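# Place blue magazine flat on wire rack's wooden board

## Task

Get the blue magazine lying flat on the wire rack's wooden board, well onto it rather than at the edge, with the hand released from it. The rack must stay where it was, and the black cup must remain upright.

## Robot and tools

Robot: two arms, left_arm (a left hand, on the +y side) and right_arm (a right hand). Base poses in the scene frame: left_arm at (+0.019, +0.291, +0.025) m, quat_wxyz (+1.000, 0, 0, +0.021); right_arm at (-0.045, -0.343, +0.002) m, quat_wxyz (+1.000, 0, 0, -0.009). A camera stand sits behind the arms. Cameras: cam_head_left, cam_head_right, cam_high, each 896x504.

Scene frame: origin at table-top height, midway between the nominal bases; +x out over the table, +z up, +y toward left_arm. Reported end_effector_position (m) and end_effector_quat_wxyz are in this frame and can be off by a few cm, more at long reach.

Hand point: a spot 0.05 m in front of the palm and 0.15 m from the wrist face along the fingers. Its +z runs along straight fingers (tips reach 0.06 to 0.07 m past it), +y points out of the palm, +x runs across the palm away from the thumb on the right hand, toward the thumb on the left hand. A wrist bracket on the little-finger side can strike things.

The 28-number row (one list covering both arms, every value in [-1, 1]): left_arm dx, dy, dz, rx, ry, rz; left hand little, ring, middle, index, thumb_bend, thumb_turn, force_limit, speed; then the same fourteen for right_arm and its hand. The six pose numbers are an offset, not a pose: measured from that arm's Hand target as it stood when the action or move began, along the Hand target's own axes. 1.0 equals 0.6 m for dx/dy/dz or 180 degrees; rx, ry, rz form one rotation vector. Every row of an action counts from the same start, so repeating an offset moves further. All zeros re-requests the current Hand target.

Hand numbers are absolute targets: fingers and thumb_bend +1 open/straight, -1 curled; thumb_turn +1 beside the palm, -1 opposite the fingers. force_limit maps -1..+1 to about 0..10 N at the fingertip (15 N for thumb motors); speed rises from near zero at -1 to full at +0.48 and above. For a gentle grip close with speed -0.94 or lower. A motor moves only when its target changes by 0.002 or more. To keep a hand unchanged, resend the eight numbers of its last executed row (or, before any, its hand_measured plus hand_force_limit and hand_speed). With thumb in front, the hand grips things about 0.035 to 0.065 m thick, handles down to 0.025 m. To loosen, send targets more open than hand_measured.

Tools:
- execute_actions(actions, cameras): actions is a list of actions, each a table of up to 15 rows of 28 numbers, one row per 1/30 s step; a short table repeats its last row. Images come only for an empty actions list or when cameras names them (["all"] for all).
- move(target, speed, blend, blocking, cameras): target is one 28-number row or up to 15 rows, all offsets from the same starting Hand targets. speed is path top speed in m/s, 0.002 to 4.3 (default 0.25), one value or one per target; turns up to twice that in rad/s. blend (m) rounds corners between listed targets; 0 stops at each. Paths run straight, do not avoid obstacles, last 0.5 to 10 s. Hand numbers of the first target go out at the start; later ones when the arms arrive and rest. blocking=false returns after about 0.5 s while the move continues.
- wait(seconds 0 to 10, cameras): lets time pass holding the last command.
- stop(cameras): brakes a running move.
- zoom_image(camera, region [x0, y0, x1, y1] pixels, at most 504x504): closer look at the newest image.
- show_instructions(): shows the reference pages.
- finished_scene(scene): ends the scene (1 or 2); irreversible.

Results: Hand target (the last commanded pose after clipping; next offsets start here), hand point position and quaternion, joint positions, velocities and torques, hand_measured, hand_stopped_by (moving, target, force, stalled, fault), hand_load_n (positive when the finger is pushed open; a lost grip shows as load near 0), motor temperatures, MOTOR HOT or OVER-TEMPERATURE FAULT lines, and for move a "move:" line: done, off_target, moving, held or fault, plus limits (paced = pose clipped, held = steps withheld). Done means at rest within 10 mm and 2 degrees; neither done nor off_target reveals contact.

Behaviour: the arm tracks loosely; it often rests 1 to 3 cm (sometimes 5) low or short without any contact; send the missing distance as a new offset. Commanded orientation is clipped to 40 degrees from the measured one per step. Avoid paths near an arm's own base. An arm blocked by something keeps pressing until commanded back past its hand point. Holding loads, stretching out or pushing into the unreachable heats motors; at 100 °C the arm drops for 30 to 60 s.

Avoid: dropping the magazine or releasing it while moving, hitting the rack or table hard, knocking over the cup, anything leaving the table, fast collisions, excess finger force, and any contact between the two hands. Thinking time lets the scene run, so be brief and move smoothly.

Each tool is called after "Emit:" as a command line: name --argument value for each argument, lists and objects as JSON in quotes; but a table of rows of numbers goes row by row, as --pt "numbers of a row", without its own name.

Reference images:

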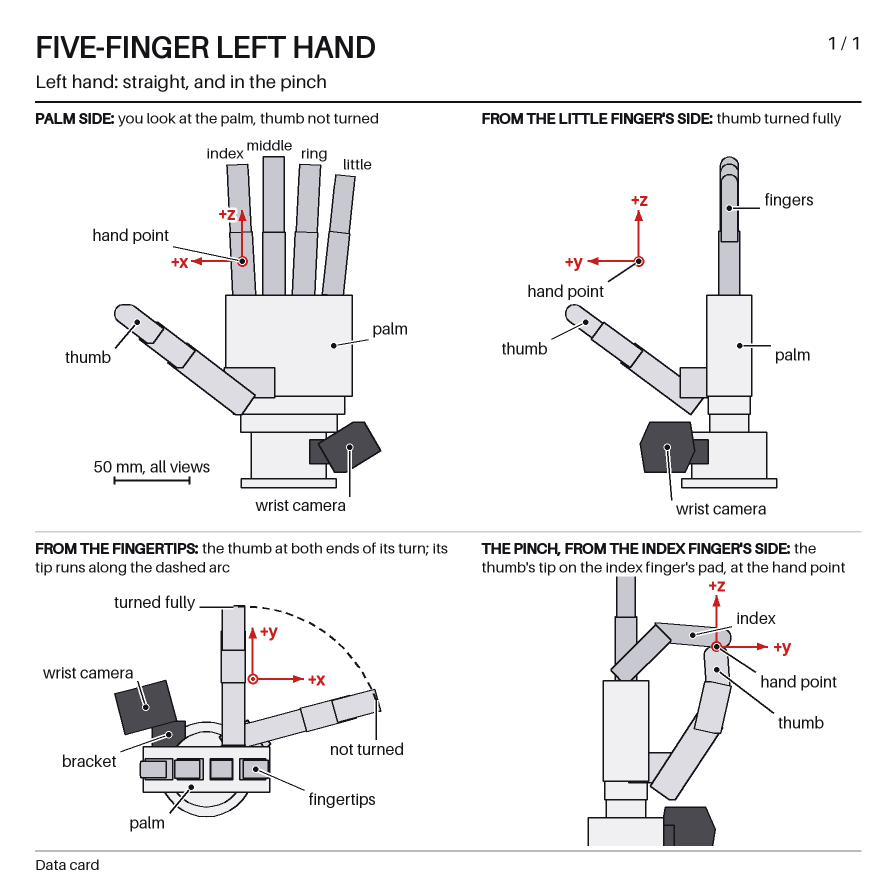

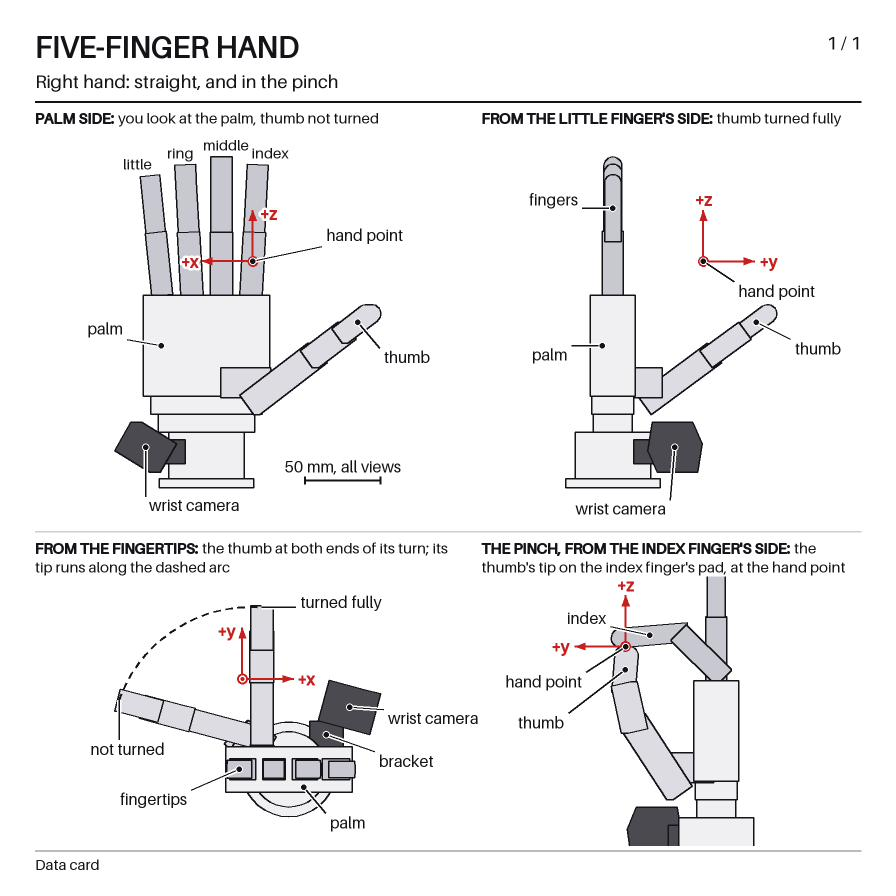

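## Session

Emit:
execute_actions --actions '[]'

Scene clock: 0.00 s.
left_arm: end_effector_position=(+0.6110, +0.5958, +0.3220) hand_measured=(+1.000, +1.000, +1.000, +1.000, +1.000, +1.000) hand_load_n=(+0.0, +0.0, +0.0, +0.0, +0.0, +0.0) hand_stopped_by=(target, target, target, target, target, target) hand_force_limit=0.00 hand_speed=-0.80 end_effector_quat_wxyz=(+0.502, -0.140, +0.746, +0.415) | right_arm: end_effector_position=(+0.0828, -0.8471, +0.3413) hand_measured=(+1.000, +1.000, +1.000, +1.000, +1.000, +1.000) hand_load_n=(+0.5, +0.0, +0.0, +0.0, +0.0, -0.5) hand_stopped_by=(target, target, target, target, target, target) hand_force_limit=0.00 hand_speed=-0.80 end_effector_quat_wxyz=(+0.555, +0.504, -0.585, +0.308)
Joint positions: left_arm=[0.175 1.64 1.193 0.256 -0.652 1.959] | right_arm=[-0.928 1.319 1.068 -0.088 0.951 -1.495]
Joint velocities: within noise
Joint torques (N m): no reading
Motor temperatures (°C): left_arm=[30 27 24 21 21 22] | right_arm=[24 28 23 21 24 20]
Heat: left arm: hottest waist 30 °C; right arm: hottest shoulder 28 °C.
Hand target: left_arm +0.6152, +0.5968, +0.3439; +0.518, -0.147, +0.733, +0.416 | right_arm +0.0853, -0.8506, +0.3607; +0.557, +0.490, -0.587, +0.325

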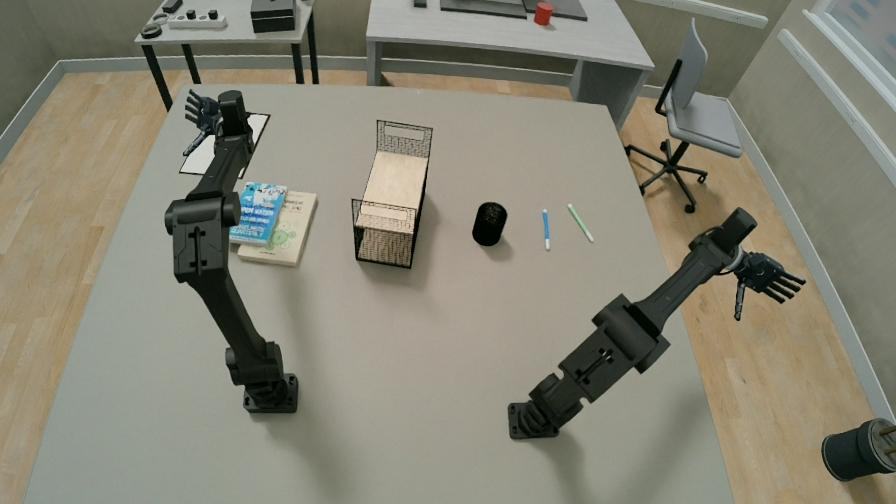

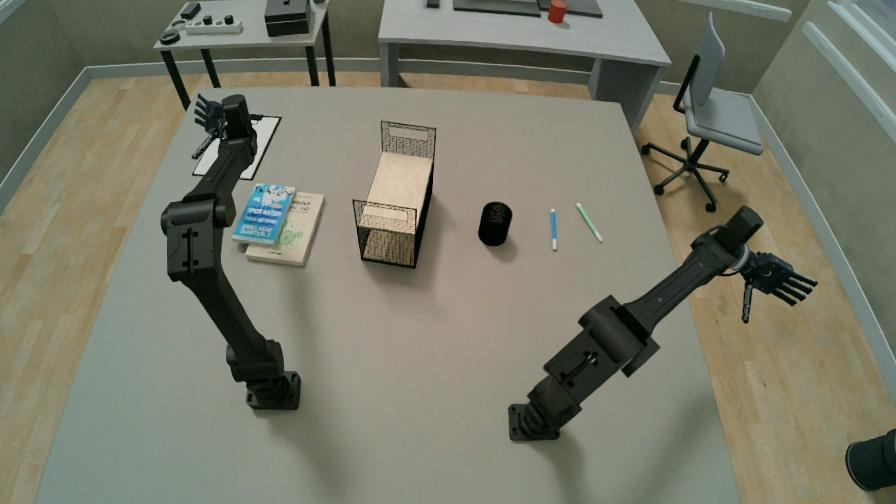

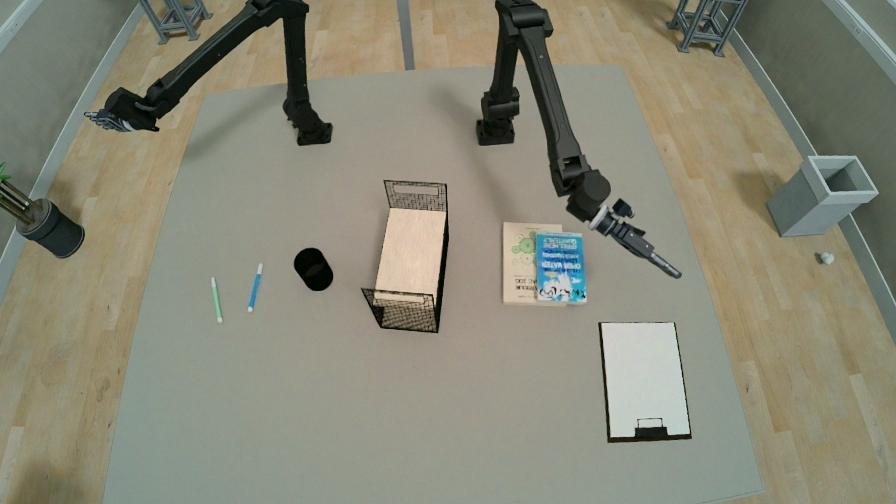

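Emit:
zoom_image --camera "cam_high" --region '[360, 170, 640, 350]'

Emit:
zoom_image --camera "cam_head_left" --region '[210, 110, 450, 280]'

Emit:
zoom_image --camera "cam_head_right" --region '[210, 110, 450, 280]'

Scaled by 1.800 from the camera's 896x504 image, which has a finer 1280x720 frame.

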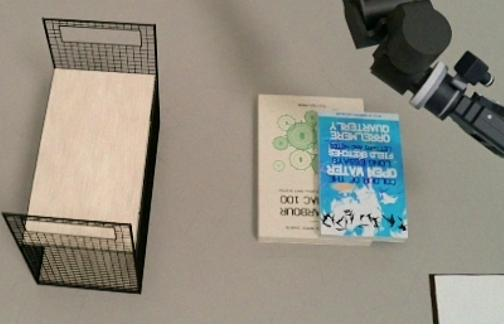

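Scaled by 2.100 from the camera's 896x504 image, which has a finer 1280x720 frame.

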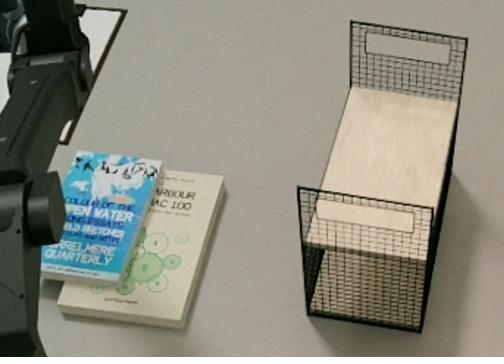

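Scaled by 2.100 from the camera's 896x504 image, which has a finer 1280x720 frame.

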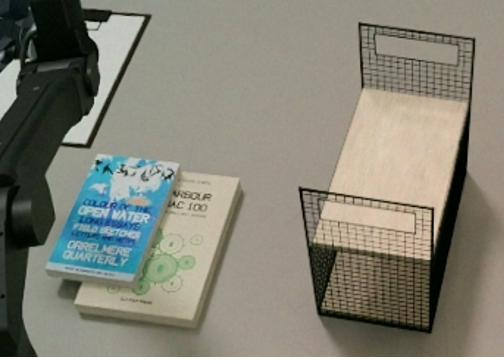

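Emit:
move --target '[0,0,0,0,0,-0.085,0.3,0.3,0.3,0.3,0.3,-1,0,0,0,0,0,0,0,0,1,1,1,1,1,1,0,-0.8]' --speed 0.4

Scene clock: 3.70 s.
left_arm: end_effector_position=(+0.6092, +0.5921, +0.3017) hand_measured=(+0.300, +0.300, +0.300, +0.300, +0.300, -1.000) hand_load_n=(+0.0, +0.0, +0.0, +0.0, +0.0, +0.0) hand_stopped_by=(target, target, target, target, target, target) hand_force_limit=0.00 hand_speed=0.00 end_effector_quat_wxyz=(+0.540, -0.228, +0.731, +0.349) | right_arm: end_effector_position=(+0.0828, -0.8471, +0.3413) hand_measured=(+1.000, +1.000, +1.000, +1.000, +1.000, +1.000) hand_load_n=(+0.0, +0.0, +0.0, +0.0, +0.0, +0.0) hand_stopped_by=(target, target, target, target, target, target) hand_force_limit=0.00 hand_speed=-0.80 end_effector_quat_wxyz=(+0.555, +0.504, -0.585, +0.308)
Joint positions: left_arm=[0.175 1.638 1.193 0.227 -0.648 1.709] | right_arm=[-0.928 1.319 1.068 -0.088 0.951 -1.495]
Joint torques (N m): left_arm=[1.67 -15.85 14.15 1.18 -0.06 -0.12] | right_arm=[-1.49 -11.52 10.07 1.76 0.21 -0.08]
Heat: left arm: hottest waist 29 °C; right arm: hottest shoulder 28 °C.
Hand target: left_arm +0.6152, +0.5968, +0.3441; +0.569, -0.243, +0.707, +0.343 | right_arm +0.0853, -0.8506, +0.3607; +0.557, +0.490, -0.587, +0.325
Off the commanded pose: left_arm 0.043 m, 5 deg | right_arm 0.020 m, 3 deg.
move: off_target (left_arm, right_arm)

Emit:
move --pt "0 0 0 0 0 -0.8333 0.3 0.3 0.3 0.3 0.3 -1 0 0 0 0 0 0 0 0 1 1 1 1 1 1 0 -0.8" --pt "0.0749 -0.0261 -0.0416 -0.5558 0.5011 -0.5256 0.3 0.3 0.3 0.3 0.3 -1 0 0 0 0 0 0 0 0 1 1 1 1 1 1 0 -0.8" --speed 0.6 --blend 0.005 --cameras '["all"]'

Scene clock: 9.60 s.
left_arm: end_effector_position=(+0.6012, +0.5631, +0.2875) hand_measured=(+0.300, +0.300, +0.300, +0.300, +0.300, -1.000) hand_load_n=(+0.0, +0.0, +0.0, +0.0, +0.0, -0.5) hand_stopped_by=(target, target, target, target, target, target) hand_force_limit=0.00 hand_speed=0.00 end_effector_quat_wxyz=(+0.179, +0.974, +0.007, +0.142) | right_arm: end_effector_position=(+0.0828, -0.8471, +0.3413) hand_measured=(+1.000, +1.000, +1.000, +1.000, +1.000, +1.000) hand_load_n=(+0.0, +0.0, +0.5, +0.0, +0.0, +0.0) hand_stopped_by=(target, target, target, target, target, target) hand_force_limit=0.00 hand_speed=-0.80 end_effector_quat_wxyz=(+0.555, +0.504, -0.585, +0.308)
Joint positions: left_arm=[0.626 2.053 2.174 -1.688 0.461 -0.918] | right_arm=[-0.928 1.319 1.068 -0.088 0.951 -1.495]
Joint torques (N m): left_arm=[3.55 -20.07 11.4 -0.21 0.69 0.11] | right_arm=[-1.44 -11.63 10.06 1.74 0.21 -0.08]
Heat: left arm: hottest waist 29 °C; right arm: hottest shoulder 29 °C.
Hand target: left_arm +0.6002, +0.5698, +0.3002; +0.258, +0.964, -0.059, -0.015 | right_arm +0.0853, -0.8506, +0.3607; +0.557, +0.490, -0.587, +0.325
Off the commanded pose: left_arm 0.014 m, 22 deg | right_arm 0.020 m, 3 deg.
joint sent to its limit (left arm) — joint 4 (wrist pitch), lower limit. The joint targets are off in orientation, not in position.
move: off_target (left_arm, right_arm)

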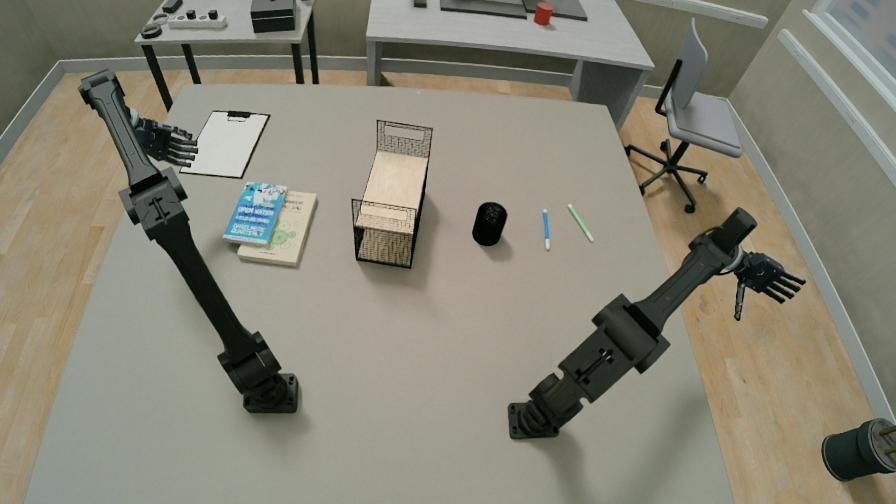

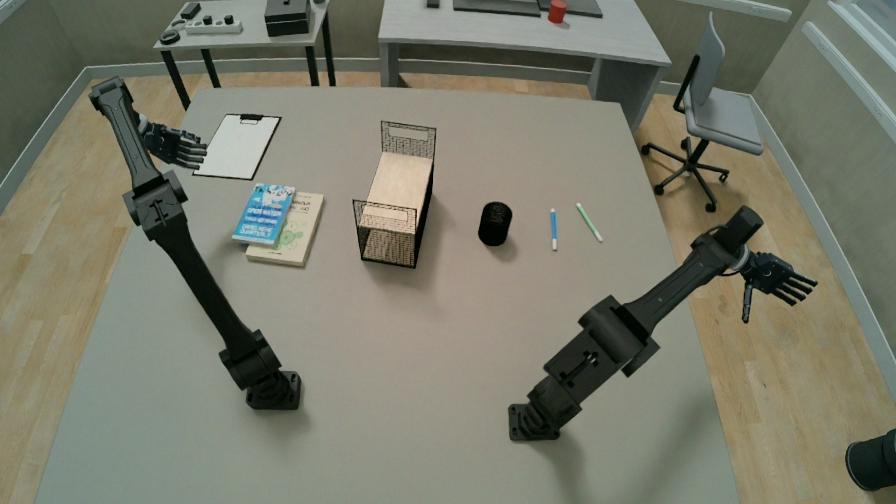

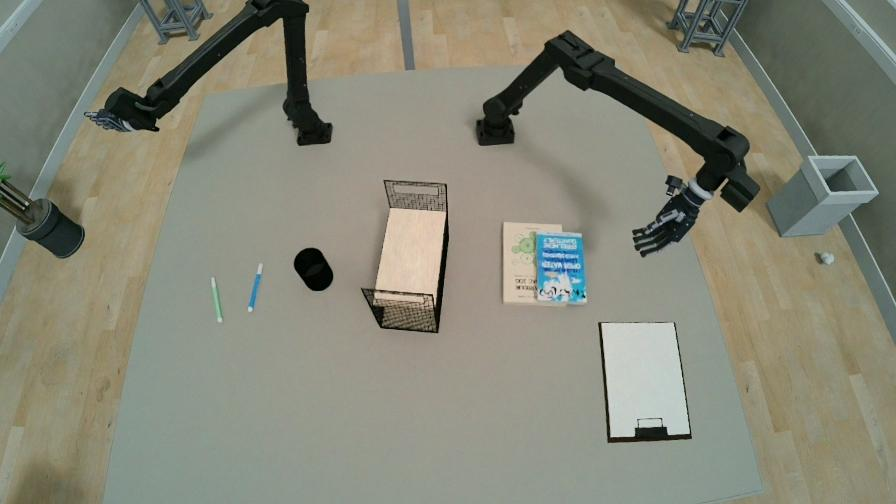

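Emit:
move --target '[-0.0146,-0.1222,0.1987,0,0,0,0.3,0.3,0.3,0.3,0.3,-1,0,0,0,0,0,0,0,0,1,1,1,1,1,1,0,-0.8]' --speed 0.2

Scene clock: 11.77 s.
left_arm: end_effector_position=(+0.5933, +0.5704, +0.1564) hand_measured=(+0.300, +0.300, +0.300, +0.300, +0.300, -1.000) hand_load_n=(+0.5, +0.0, +0.0, +0.0, -0.5, +0.0) hand_stopped_by=(target, target, target, target, target, target) hand_force_limit=0.00 hand_speed=0.00 end_effector_quat_wxyz=(+0.217, +0.974, -0.027, +0.052) | right_arm: end_effector_position=(+0.0828, -0.8471, +0.3413) hand_measured=(+1.000, +1.000, +1.000, +1.000, +1.000, +1.000) hand_load_n=(+0.0, +0.0, -0.5, +0.0, +0.0, +0.0) hand_stopped_by=(target, target, target, target, target, target) hand_force_limit=0.00 hand_speed=-0.80 end_effector_quat_wxyz=(+0.555, +0.504, -0.585, +0.308)
Joint positions: left_arm=[0.626 2.241 2.148 -1.688 0.401 -0.805] | right_arm=[-0.928 1.319 1.068 -0.088 0.951 -1.495]
Joint torques (N m): left_arm=[1.79 -20.42 9.51 -0.53 0.27 0.11] | right_arm=[-1.49 -11.81 10.07 1.76 0.21 -0.09]
Heat: left arm: hottest waist 29 °C; right arm: hottest shoulder 29 °C.
Hand target: left_arm +0.5920, +0.5747, +0.1601; +0.258, +0.964, -0.059, -0.016 | right_arm +0.0853, -0.8506, +0.3607; +0.557, +0.490, -0.587, +0.325
Off the commanded pose: left_arm 0.006 m, 10 deg | right_arm 0.020 m, 3 deg.
joint sent to its limit (left arm) — joint 4 (wrist pitch), lower limit. The joint targets are off in orientation, not in position.
move: off_target (left_arm, right_arm)

Emit:
move --target '[0.0,-0.058,0.1011,0,0,0,0.3,0.3,0.3,0.3,0.3,-1,0,0,0,0,0,0,0,0,1,1,1,1,1,1,0,-0.8]' --speed 0.15 --cameras '["all"]'

Scene clock: 13.10 s.
left_arm: end_effector_position=(+0.5840, +0.5683, +0.0745) hand_measured=(+0.300, +0.300, +0.300, +0.300, +0.300, -1.000) hand_load_n=(+0.0, +0.5, +0.0, +0.0, +0.0, +0.0) hand_stopped_by=(target, target, target, target, target, target) hand_force_limit=0.00 hand_speed=0.00 end_effector_quat_wxyz=(+0.250, +0.968, -0.034, +0.000) | right_arm: end_effector_position=(+0.0828, -0.8471, +0.3413) hand_measured=(+1.000, +1.000, +1.000, +1.000, +1.000, +1.000) hand_load_n=(+0.0, +0.0, +0.0, +0.0, +0.0, +0.0) hand_stopped_by=(target, target, target, target, target, target) hand_force_limit=0.00 hand_speed=-0.80 end_effector_quat_wxyz=(+0.555, +0.504, -0.585, +0.308)
Joint positions: left_arm=[0.626 2.374 2.148 -1.688 0.379 -0.765] | right_arm=[-0.928 1.319 1.068 -0.088 0.951 -1.495]
Joint torques (N m): left_arm=[1.08 -21.42 11.75 -0.92 0.27 0.13] | right_arm=[-1.44 -11.63 10.1 1.76 0.21 -0.08]
Motor temperatures (°C): left_arm=[29 29 28 21 21 22] | right_arm=[24 29 28 21 24 20]
Heat: left arm: hottest waist 29 °C; right arm: hottest shoulder 29 °C.
Hand target: left_arm +0.5920, +0.5745, +0.0900; +0.258, +0.964, -0.059, -0.016 | right_arm +0.0853, -0.8506, +0.3607; +0.557, +0.490, -0.587, +0.325
Off the commanded pose: left_arm 0.019 m, 3 deg | right_arm 0.020 m, 3 deg.
joint sent to its limit (left arm) — joint 4 (wrist pitch), lower limit. The joint targets are off in orientation, not in position.
move: off_target (left_arm, right_arm)

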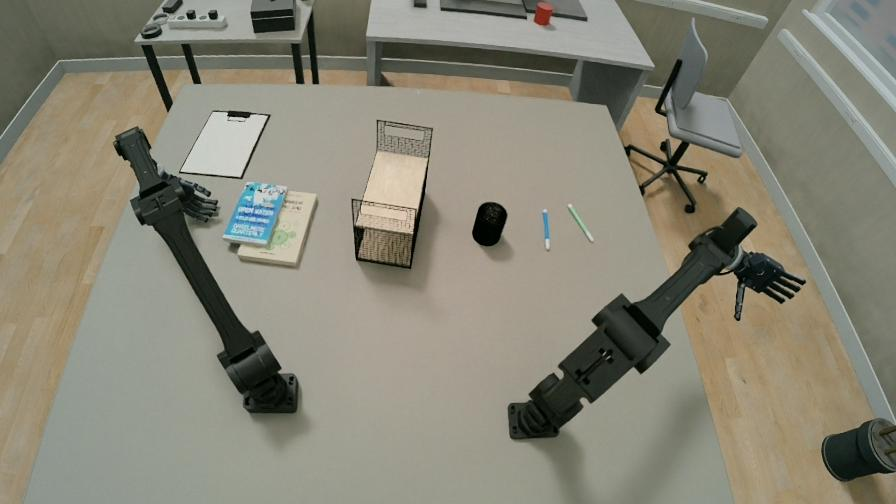

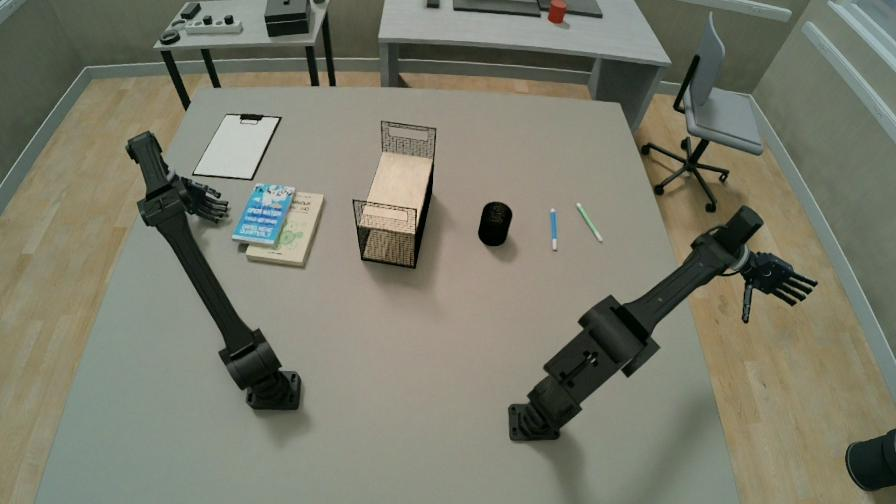

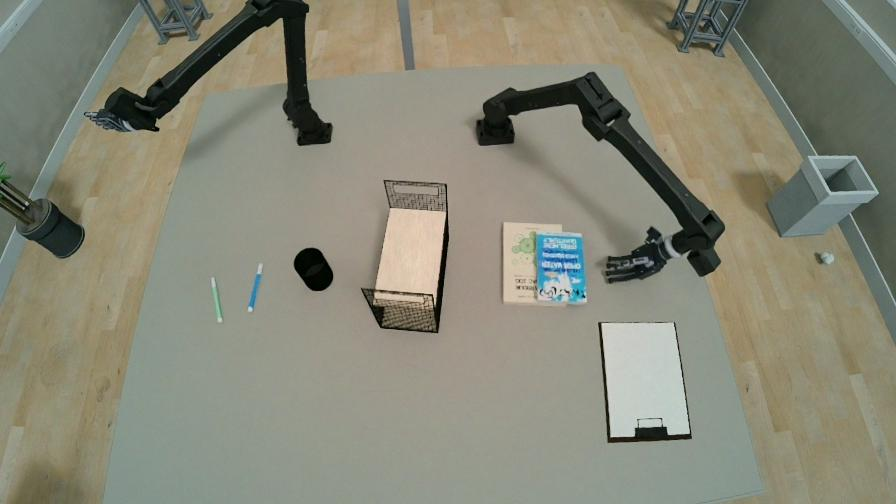

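Emit:
zoom_image --camera "cam_high" --region '[490, 200, 730, 340]'

Emit:
zoom_image --camera "cam_head_right" --region '[130, 120, 350, 280]'

Scaled by 2.100 from the camera's 896x504 image, which has a finer 1280x720 frame.

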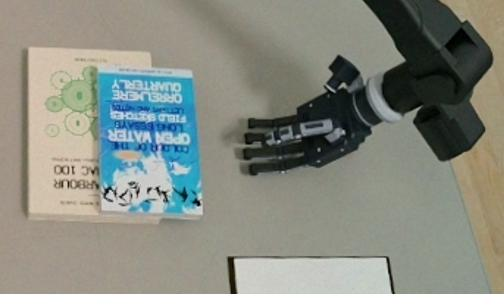

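Scaled by 2.291 from the camera's 896x504 image, which has a finer 1280x720 frame.

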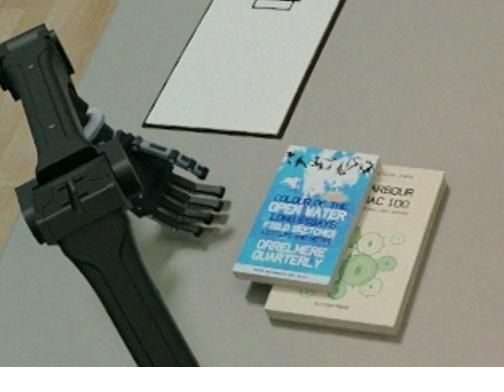

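Emit:
move --target '[0.0,-0.0091,0.0159,0,0,0,0.3,0.3,0.3,0.3,0.3,-1,0,0,0,0,0,0,0,0,1,1,1,1,1,1,0,-0.8]' --speed 0.1

Scene clock: 14.40 s.
left_arm: end_effector_position=(+0.5840, +0.5688, +0.0737) hand_measured=(+0.300, +0.300, +0.300, +0.300, +0.300, -1.000) hand_load_n=(+0.0, +0.0, +0.0, +0.0, +0.0, +0.0) hand_stopped_by=(target, target, target, target, target, target) hand_force_limit=0.00 hand_speed=0.00 end_effector_quat_wxyz=(+0.250, +0.968, -0.037, +0.001) | right_arm: end_effector_position=(+0.0828, -0.8471, +0.3413) hand_measured=(+1.000, +1.000, +1.000, +1.000, +1.000, +1.000) hand_load_n=(+0.0, +0.0, +0.0, +0.0, +0.0, +0.0) hand_stopped_by=(target, target, target, target, target, target) hand_force_limit=0.00 hand_speed=-0.80 end_effector_quat_wxyz=(+0.555, +0.504, -0.585, +0.308)
Joint positions: left_arm=[0.626 2.377 2.152 -1.688 0.377 -0.76] | right_arm=[-0.928 1.319 1.068 -0.088 0.951 -1.495]
Joint torques (N m): left_arm=[1.49 -19.31 12.11 -1.01 0.26 0.08] | right_arm=[-1.49 -11.63 10.1 1.76 0.22 -0.08]
Heat: left arm: hottest waist 29 °C; right arm: hottest shoulder 29 °C.
Hand target: left_arm +0.5920, +0.5745, +0.0791; +0.258, +0.964, -0.059, -0.016 | right_arm +0.0853, -0.8506, +0.3607; +0.557, +0.490, -0.587, +0.325
Off the commanded pose: left_arm 0.011 m, 3 deg | right_arm 0.020 m, 3 deg.
joint sent to its limit (left arm) — joint 4 (wrist pitch), lower limit. The joint targets are off in orientation, not in position.
move: off_target (left_arm, right_arm)

Emit:
move --target '[0.0,0.0482,0.0508,0,0,0,0.3,0.3,0.3,0.3,0.3,-1,0,0,0,0,0,0,0,0,1,1,1,1,1,1,0,-0.8]' --speed 0.1

Scene clock: 15.50 s.
left_arm: end_effector_position=(+0.5823, +0.5419, +0.0617) hand_measured=(+0.300, +0.300, +0.300, +0.300, +0.300, -1.000) hand_load_n=(+0.0, +0.0, -0.5, -2.5, +0.0, +0.0) hand_stopped_by=(target, target, target, target, target, target) hand_force_limit=0.00 hand_speed=0.00 end_effector_quat_wxyz=(+0.264, +0.963, -0.049, -0.019) | right_arm: end_effector_position=(+0.0828, -0.8471, +0.3413) hand_measured=(+1.000, +1.000, +1.000, +1.000, +1.000, +1.000) hand_load_n=(+0.0, +0.0, +0.5, +0.0, +0.0, +0.0) hand_stopped_by=(target, target, target, target, target, target) hand_force_limit=0.00 hand_speed=-0.80 end_effector_quat_wxyz=(+0.555, +0.504, -0.585, +0.308)
Joint positions: left_arm=[0.593 2.378 2.107 -1.688 0.38 -0.759] | right_arm=[-0.928 1.319 1.068 -0.088 0.951 -1.495]
Joint torques (N m): left_arm=[0.79 -21.89 7.79 -0.35 0.29 -0.01] | right_arm=[-1.44 -11.69 10.07 1.73 0.21 -0.08]
Heat: left arm: hottest waist 29 °C; right arm: hottest shoulder 29 °C.
Hand target: left_arm +0.5872, +0.5345, +0.0672; +0.259, +0.964, -0.059, -0.015 | right_arm +0.0853, -0.8506, +0.3607; +0.557, +0.490, -0.587, +0.325
Off the commanded pose: left_arm 0.010 m, 1 deg | right_arm 0.020 m, 3 deg.
move: off_target (right_arm)

Emit:
move --target '[0.0,0.01,-0.0173,0,0,0,0.3,0.3,0.3,0.3,0.3,-1,0,0,0,0,0,0,0,0,1,1,1,1,1,1,0,-0.8]' --speed 0.1 --cameras '["cam_high", "cam_head_right"]'

Emit:
zoom_image --camera "cam_high" --region '[490, 200, 730, 340]'

Emit:
zoom_image --camera "cam_head_right" --region '[180, 150, 340, 280]'

Scene clock: 16.40 s.
left_arm: end_effector_position=(+0.5823, +0.5419, +0.0622) hand_measured=(+0.300, +0.300, +0.300, +0.300, +0.300, -1.000) hand_load_n=(+0.0, +0.0, +0.0, -1.0, +0.0, +0.0) hand_stopped_by=(target, target, target, target, target, target) hand_force_limit=0.00 hand_speed=0.00 end_effector_quat_wxyz=(+0.264, +0.963, -0.049, -0.019) | right_arm: end_effector_position=(+0.0828, -0.8471, +0.3413) hand_measured=(+1.000, +1.000, +1.000, +1.000, +1.000, +1.000) hand_load_n=(+0.0, +0.0, +0.0, +0.0, +0.0, +0.0) hand_stopped_by=(target, target, target, target, target, target) hand_force_limit=0.00 hand_speed=-0.80 end_effector_quat_wxyz=(+0.555, +0.504, -0.585, +0.308)
Joint positions: left_arm=[0.593 2.377 2.107 -1.689 0.38 -0.759] | right_arm=[-0.928 1.319 1.068 -0.088 0.951 -1.495]
Joint torques (N m): left_arm=[0.85 -23.06 8.17 -0.99 0.37 -0.02] | right_arm=[-1.44 -11.63 10.1 1.77 0.21 -0.08]
Heat: left arm: hottest waist 29 °C; right arm: hottest shoulder 29 °C.
Hand target: left_arm +0.5871, +0.5345, +0.0793; +0.259, +0.964, -0.059, -0.016 | right_arm +0.0853, -0.8506, +0.3607; +0.557, +0.490, -0.587, +0.325
Off the commanded pose: left_arm 0.019 m, 1 deg | right_arm 0.020 m, 3 deg.
joint sent to its limit (left arm) — joint 4 (wrist pitch), lower limit. The joint targets still meet the commanded pose.
move: off_target (left_arm, right_arm)
Images, in order (width x height): cam_head_right 896x504, cam_high 896x504.

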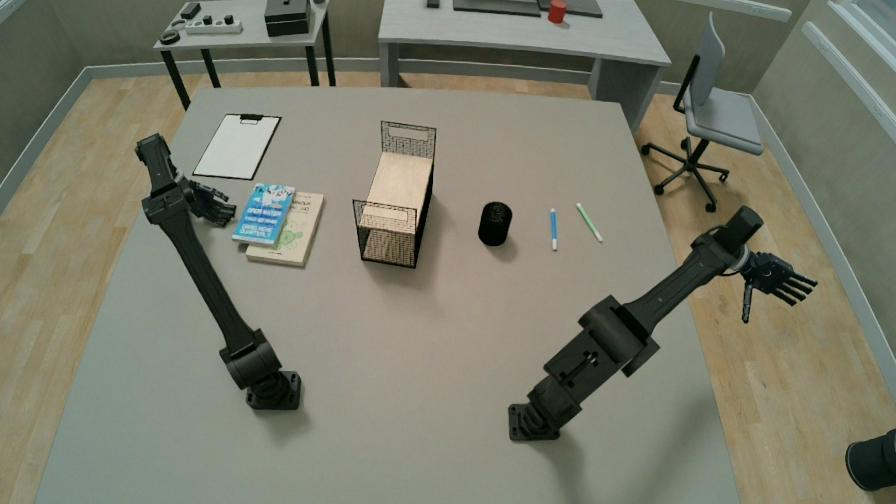

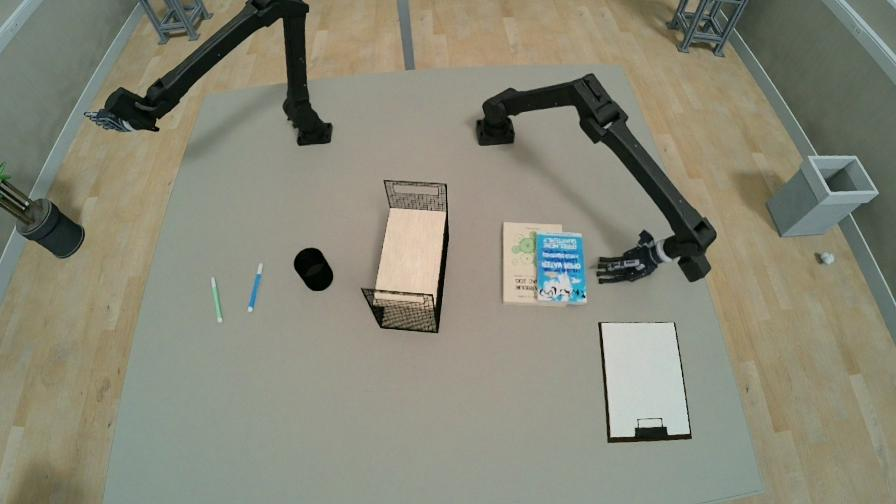

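Scaled by 2.100 from the camera's 896x504 image, which has a finer 1280x720 frame.

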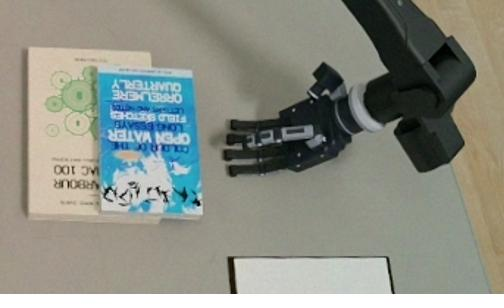

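Scaled by 3.150 from the camera's 896x504 image, which has a finer 1280x720 frame.

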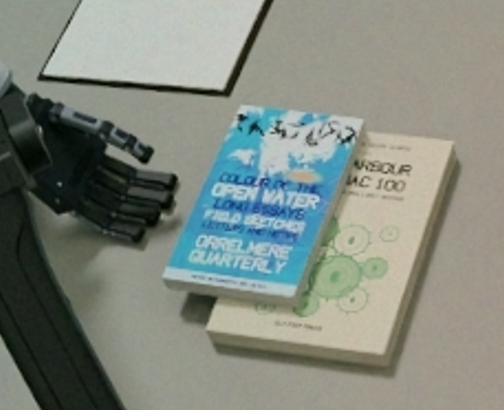

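Emit:
move --target '[0.0,0.0623,0.0263,0,0,0,0.3,0.3,0.3,0.3,0.3,-1,0,0,0,0,0,0,0,0,1,1,1,1,1,1,0,-0.8]' --speed 0.1 --cameras '["cam_high", "cam_head_right"]'

Emit:
zoom_image --camera "cam_high" --region '[490, 200, 730, 340]'

Emit:
zoom_image --camera "cam_head_right" --region '[180, 150, 340, 280]'

Scene clock: 18.07 s.
left_arm: end_effector_position=(+0.5751, +0.4930, +0.0643) hand_measured=(+0.300, +0.300, +0.300, +0.300, +0.300, -1.000) hand_load_n=(+0.0, +0.0, +0.0, +0.0, +0.0, +0.0) hand_stopped_by=(target, target, target, target, target, target) hand_force_limit=0.00 hand_speed=0.00 end_effector_quat_wxyz=(+0.271, +0.960, -0.060, -0.032) | right_arm: end_effector_position=(+0.0828, -0.8471, +0.3413) hand_measured=(+1.000, +1.000, +1.000, +1.000, +1.000, +1.000) hand_load_n=(+0.0, +0.0, +0.0, +0.0, +0.0, +0.0) hand_stopped_by=(target, target, target, target, target, target) hand_force_limit=0.00 hand_speed=-0.80 end_effector_quat_wxyz=(+0.555, +0.504, -0.585, +0.308)
Joint positions: left_arm=[0.536 2.298 1.96 -1.634 0.391 -0.787] | right_arm=[-0.928 1.319 1.068 -0.088 0.951 -1.495]
Joint torques (N m): left_arm=[1.61 -22.24 8.23 -0.38 0.53 -0.12] | right_arm=[-1.49 -11.69 10.1 1.74 0.21 -0.08]
Heat: left arm: hottest shoulder 30 °C; right arm: hottest shoulder 29 °C.
Hand target: left_arm +0.5823, +0.4944, +0.0843; +0.258, +0.964, -0.059, -0.016 | right_arm +0.0853, -0.8506, +0.3607; +0.557, +0.490, -0.587, +0.325
Off the commanded pose: left_arm 0.021 m, 2 deg | right_arm 0.020 m, 3 deg.
move: off_target (left_arm, right_arm)
Images, in order (width x height): cam_head_right 896x504, cam_high 896x504.

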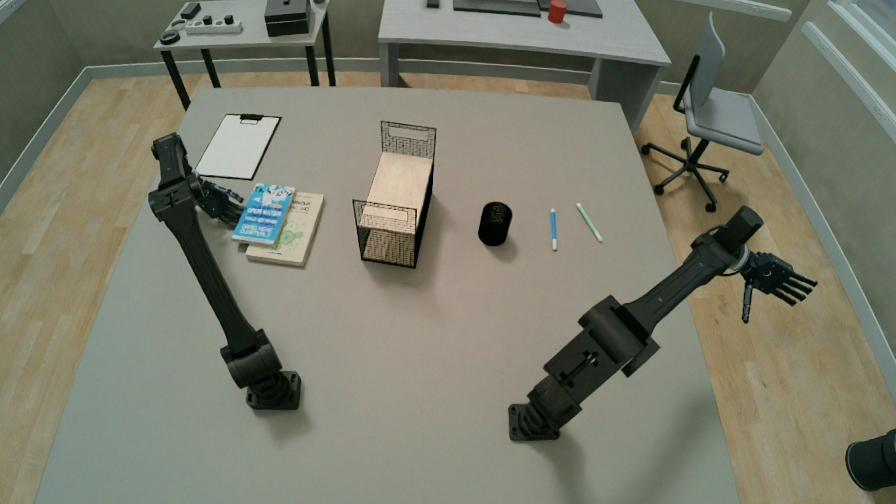

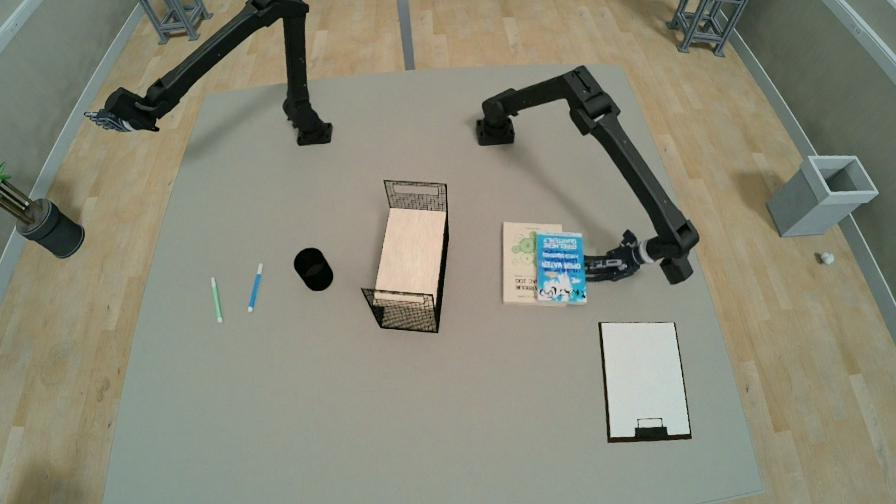

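Scaled by 2.100 from the camera's 896x504 image, which has a finer 1280x720 frame.

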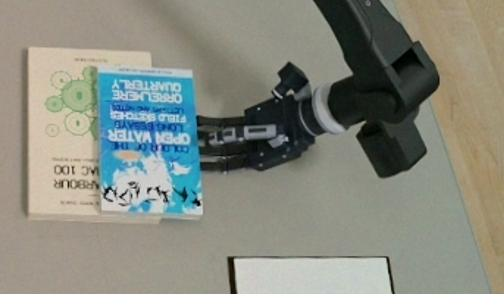

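Scaled by 3.150 from the camera's 896x504 image, which has a finer 1280x720 frame.

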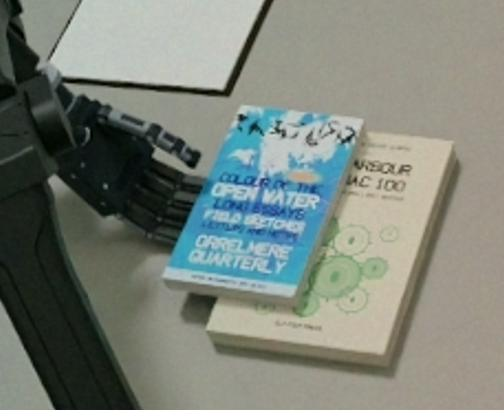

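Emit:
move --target '[0.0,0.0552,0.0319,0,0,0,0.3,0.3,0.3,0.3,0.3,-1,0,0,0,0,0,0,0,0,1,1,1,1,1,1,0,-0.8]' --speed 0.08 --cameras '["cam_high", "cam_head_right"]'

Emit:
zoom_image --camera "cam_high" --region '[490, 200, 730, 340]'

Emit:
zoom_image --camera "cam_head_right" --region '[180, 150, 340, 280]'

Scene clock: 19.53 s.
left_arm: end_effector_position=(+0.5698, +0.4574, +0.0652) hand_measured=(+0.300, +0.300, +0.300, +0.300, +0.300, -1.000) hand_load_n=(+0.0, +0.0, +0.0, +0.5, +0.0, +0.0) hand_stopped_by=(target, target, target, target, target, target) hand_force_limit=0.00 hand_speed=0.00 end_effector_quat_wxyz=(+0.270, +0.961, -0.058, -0.032) | right_arm: end_effector_position=(+0.0828, -0.8471, +0.3413) hand_measured=(+1.000, +1.000, +1.000, +1.000, +1.000, +1.000) hand_load_n=(+0.0, +0.0, +0.0, +0.0, +0.0, +0.0) hand_stopped_by=(target, target, target, target, target, target) hand_force_limit=0.00 hand_speed=-0.80 end_effector_quat_wxyz=(+0.555, +0.504, -0.585, +0.308)
Joint positions: left_arm=[0.494 2.226 1.834 -1.561 0.407 -0.835] | right_arm=[-0.928 1.319 1.068 -0.088 0.951 -1.495]
Joint torques (N m): left_arm=[1.26 -21.89 8.23 -0.38 0.57 -0.21] | right_arm=[-1.44 -11.63 10.09 1.76 0.21 -0.08]
Heat: left arm: hottest shoulder 30 °C; right arm: hottest elbow 30 °C.
Hand target: left_arm +0.5777, +0.4564, +0.0844; +0.258, +0.964, -0.059, -0.016 | right_arm +0.0853, -0.8506, +0.3607; +0.557, +0.490, -0.587, +0.325
Off the commanded pose: left_arm 0.021 m, 2 deg | right_arm 0.020 m, 3 deg.
move: off_target (left_arm, right_arm)
Images, in order (width x height): cam_head_right 896x504, cam_high 896x504.

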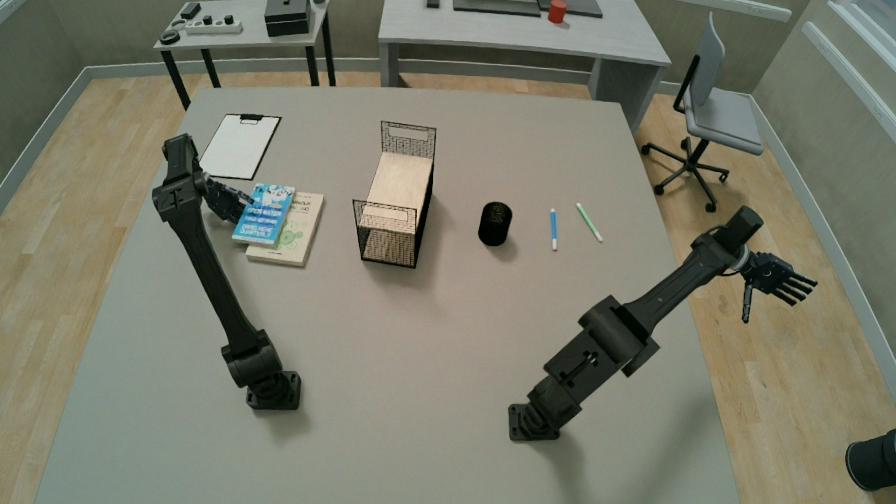

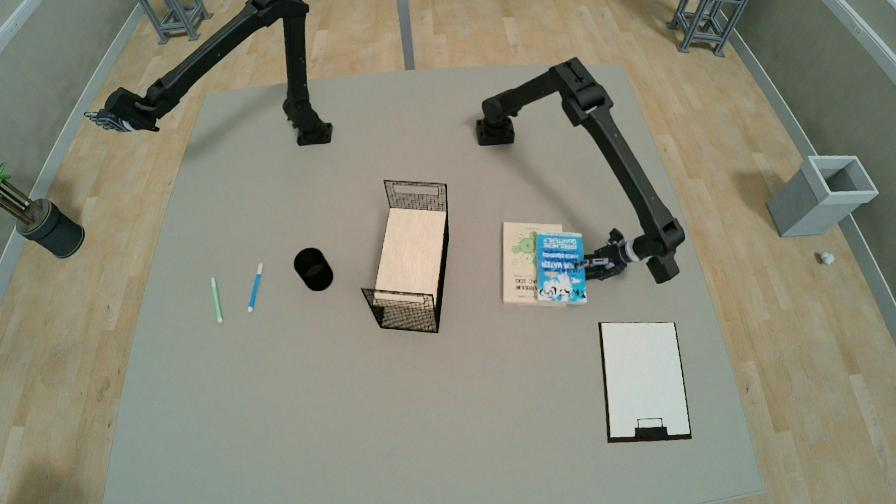

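Scaled by 2.100 from the camera's 896x504 image, which has a finer 1280x720 frame.

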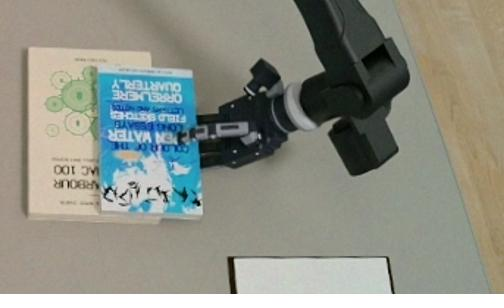

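Scaled by 3.150 from the camera's 896x504 image, which has a finer 1280x720 frame.

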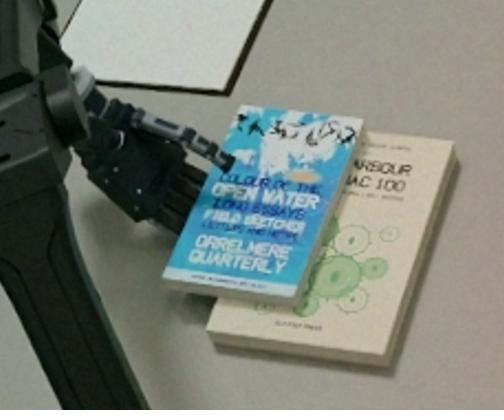

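Emit:
move --target '[0,0,0,0,0,0,0.3,0.3,0.3,0.3,-0.8,-1,0,-0.7,0,0,0,0,0,0,1,1,1,1,1,1,0,-0.8]' --speed 0.08

Scene clock: 21.47 s.
left_arm: end_effector_position=(+0.5700, +0.4569, +0.0679) hand_measured=(+0.300, +0.300, +0.300, +0.300, -0.336, -1.000) hand_load_n=(+3.0, +1.0, +0.0, +0.5, +6.0, +1.0) hand_stopped_by=(target, target, target, target, force, target) hand_force_limit=0.00 hand_speed=-0.70 end_effector_quat_wxyz=(+0.271, +0.960, -0.060, -0.029) | right_arm: end_effector_position=(+0.0828, -0.8471, +0.3413) hand_measured=(+1.000, +1.000, +1.000, +1.000, +1.000, +1.000) hand_load_n=(+0.0, +0.0, +0.0, +0.0, +0.0, +0.0) hand_stopped_by=(target, target, target, target, target, target) hand_force_limit=0.00 hand_speed=-0.80 end_effector_quat_wxyz=(+0.555, +0.504, -0.585, +0.308)
Joint positions: left_arm=[0.494 2.222 1.833 -1.561 0.411 -0.832] | right_arm=[-0.928 1.319 1.068 -0.088 0.951 -1.495]
Joint torques (N m): left_arm=[1.55 -21.07 8.09 -0.2 0.41 -0.23] | right_arm=[-1.44 -11.63 10.09 1.76 0.21 -0.08]
Heat: left arm: hottest shoulder 31 °C; right arm: hottest shoulder 30 °C.
Hand target: left_arm +0.5776, +0.4564, +0.0843; +0.259, +0.964, -0.059, -0.016 | right_arm +0.0853, -0.8506, +0.3607; +0.557, +0.490, -0.587, +0.325
Off the commanded pose: left_arm 0.018 m, 2 deg | right_arm 0.020 m, 3 deg.
move: off_target (left_arm, right_arm)

Emit:
move --target '[0.0001,0.0374,-0.0649,0.0013,0.0095,0.0055,0.3,0.3,0.3,0.3,-0.8,-1,0,-0.7,0,0,0,0,0,0,1,1,1,1,1,1,0,-0.8]' --speed 0.05 --cameras '["cam_high", "cam_head_right"]'

Emit:
zoom_image --camera "cam_high" --region '[490, 200, 730, 340]'

Emit:
zoom_image --camera "cam_head_right" --region '[180, 150, 340, 280]'

Scene clock: 23.10 s.
left_arm: end_effector_position=(+0.5690, +0.4557, +0.0887) hand_measured=(+0.300, +0.300, +0.300, +0.300, -0.336, -1.000) hand_load_n=(+0.0, +2.5, +2.5, +2.0, +2.5, +1.0) hand_stopped_by=(target, target, target, target, force, target) hand_force_limit=0.00 hand_speed=-0.70 end_effector_quat_wxyz=(+0.268, +0.961, -0.061, -0.023) | right_arm: end_effector_position=(+0.0828, -0.8471, +0.3413) hand_measured=(+1.000, +1.000, +1.000, +1.000, +1.000, +1.000) hand_load_n=(+0.0, +0.0, +0.0, +0.0, +0.0, +0.0) hand_stopped_by=(target, target, target, target, target, target) hand_force_limit=0.00 hand_speed=-0.80 end_effector_quat_wxyz=(+0.555, +0.504, -0.585, +0.308)
Joint positions: left_arm=[0.494 2.187 1.833 -1.582 0.414 -0.832] | right_arm=[-0.928 1.319 1.068 -0.088 0.951 -1.495]
Joint torques (N m): left_arm=[0.97 -22.65 10 -1.48 0.93 -0.11] | right_arm=[-1.44 -11.63 10.09 1.77 0.2 -0.08]
Heat: left arm: hottest shoulder 31 °C; right arm: hottest elbow 31 °C.
Hand target: left_arm +0.5777, +0.4564, +0.1291; +0.258, +0.964, -0.063, +0.001 | right_arm +0.0853, -0.8506, +0.3607; +0.557, +0.490, -0.587, +0.325
Off the commanded pose: left_arm 0.041 m, 3 deg | right_arm 0.020 m, 3 deg.
move: off_target (left_arm, right_arm)
Images, in order (width x height): cam_head_right 896x504, cam_high 896x504.

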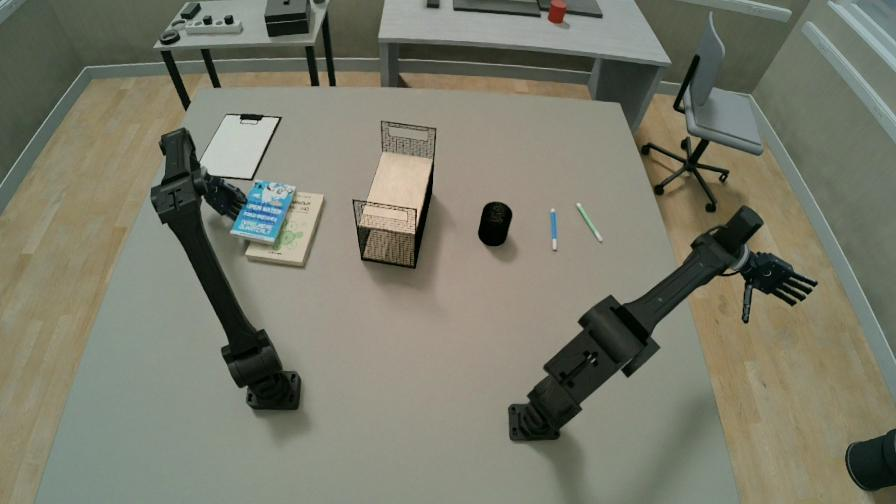

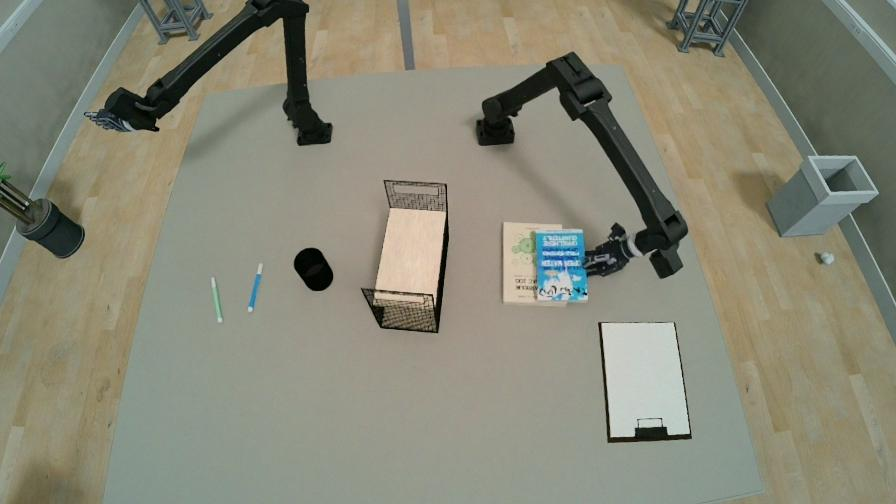

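Scaled by 2.100 from the camera's 896x504 image, which has a finer 1280x720 frame.

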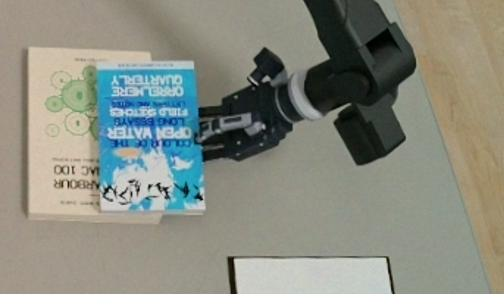

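Scaled by 3.150 from the camera's 896x504 image, which has a finer 1280x720 frame.

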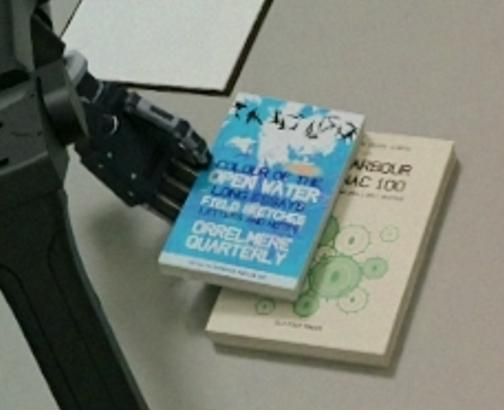

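Emit:
move --target '[0,0,0,0,0,0,0.3,0.3,0.3,0.3,-0.85,-1,0.1,-0.7,0,0,0,0,0,0,1,1,1,1,1,1,0,-0.8]' --speed 0.08

Scene clock: 23.83 s.
left_arm: end_effector_position=(+0.5690, +0.4557, +0.0887) hand_measured=(+0.300, +0.300, +0.300, +0.300, -0.386, -1.000) hand_load_n=(+1.0, +3.0, +0.5, +4.0, +8.0, +1.5) hand_stopped_by=(target, target, target, target, force, target) hand_force_limit=0.10 hand_speed=-0.70 end_effector_quat_wxyz=(+0.268, +0.961, -0.061, -0.023) | right_arm: end_effector_position=(+0.0828, -0.8471, +0.3413) hand_measured=(+1.000, +1.000, +1.000, +1.000, +1.000, +1.000) hand_load_n=(+0.0, +0.0, +0.0, +0.0, +0.0, +0.0) hand_stopped_by=(target, target, target, target, target, target) hand_force_limit=0.00 hand_speed=-0.80 end_effector_quat_wxyz=(+0.555, +0.504, -0.585, +0.308)
Joint positions: left_arm=[0.494 2.187 1.833 -1.582 0.414 -0.832] | right_arm=[-0.928 1.319 1.068 -0.088 0.951 -1.495]
Joint torques (N m): left_arm=[1.9 -22.42 10.04 -1.4 0.9 -0.11] | right_arm=[-1.38 -11.69 10.07 1.76 0.21 -0.08]
Heat: left arm: hottest shoulder 31 °C; right arm: hottest elbow 31 °C.
Hand target: left_arm +0.5777, +0.4564, +0.1291; +0.257, +0.964, -0.063, +0.001 | right_arm +0.0853, -0.8506, +0.3607; +0.557, +0.490, -0.587, +0.325
Off the commanded pose: left_arm 0.041 m, 3 deg | right_arm 0.020 m, 3 deg.
move: off_target (left_arm, right_arm)


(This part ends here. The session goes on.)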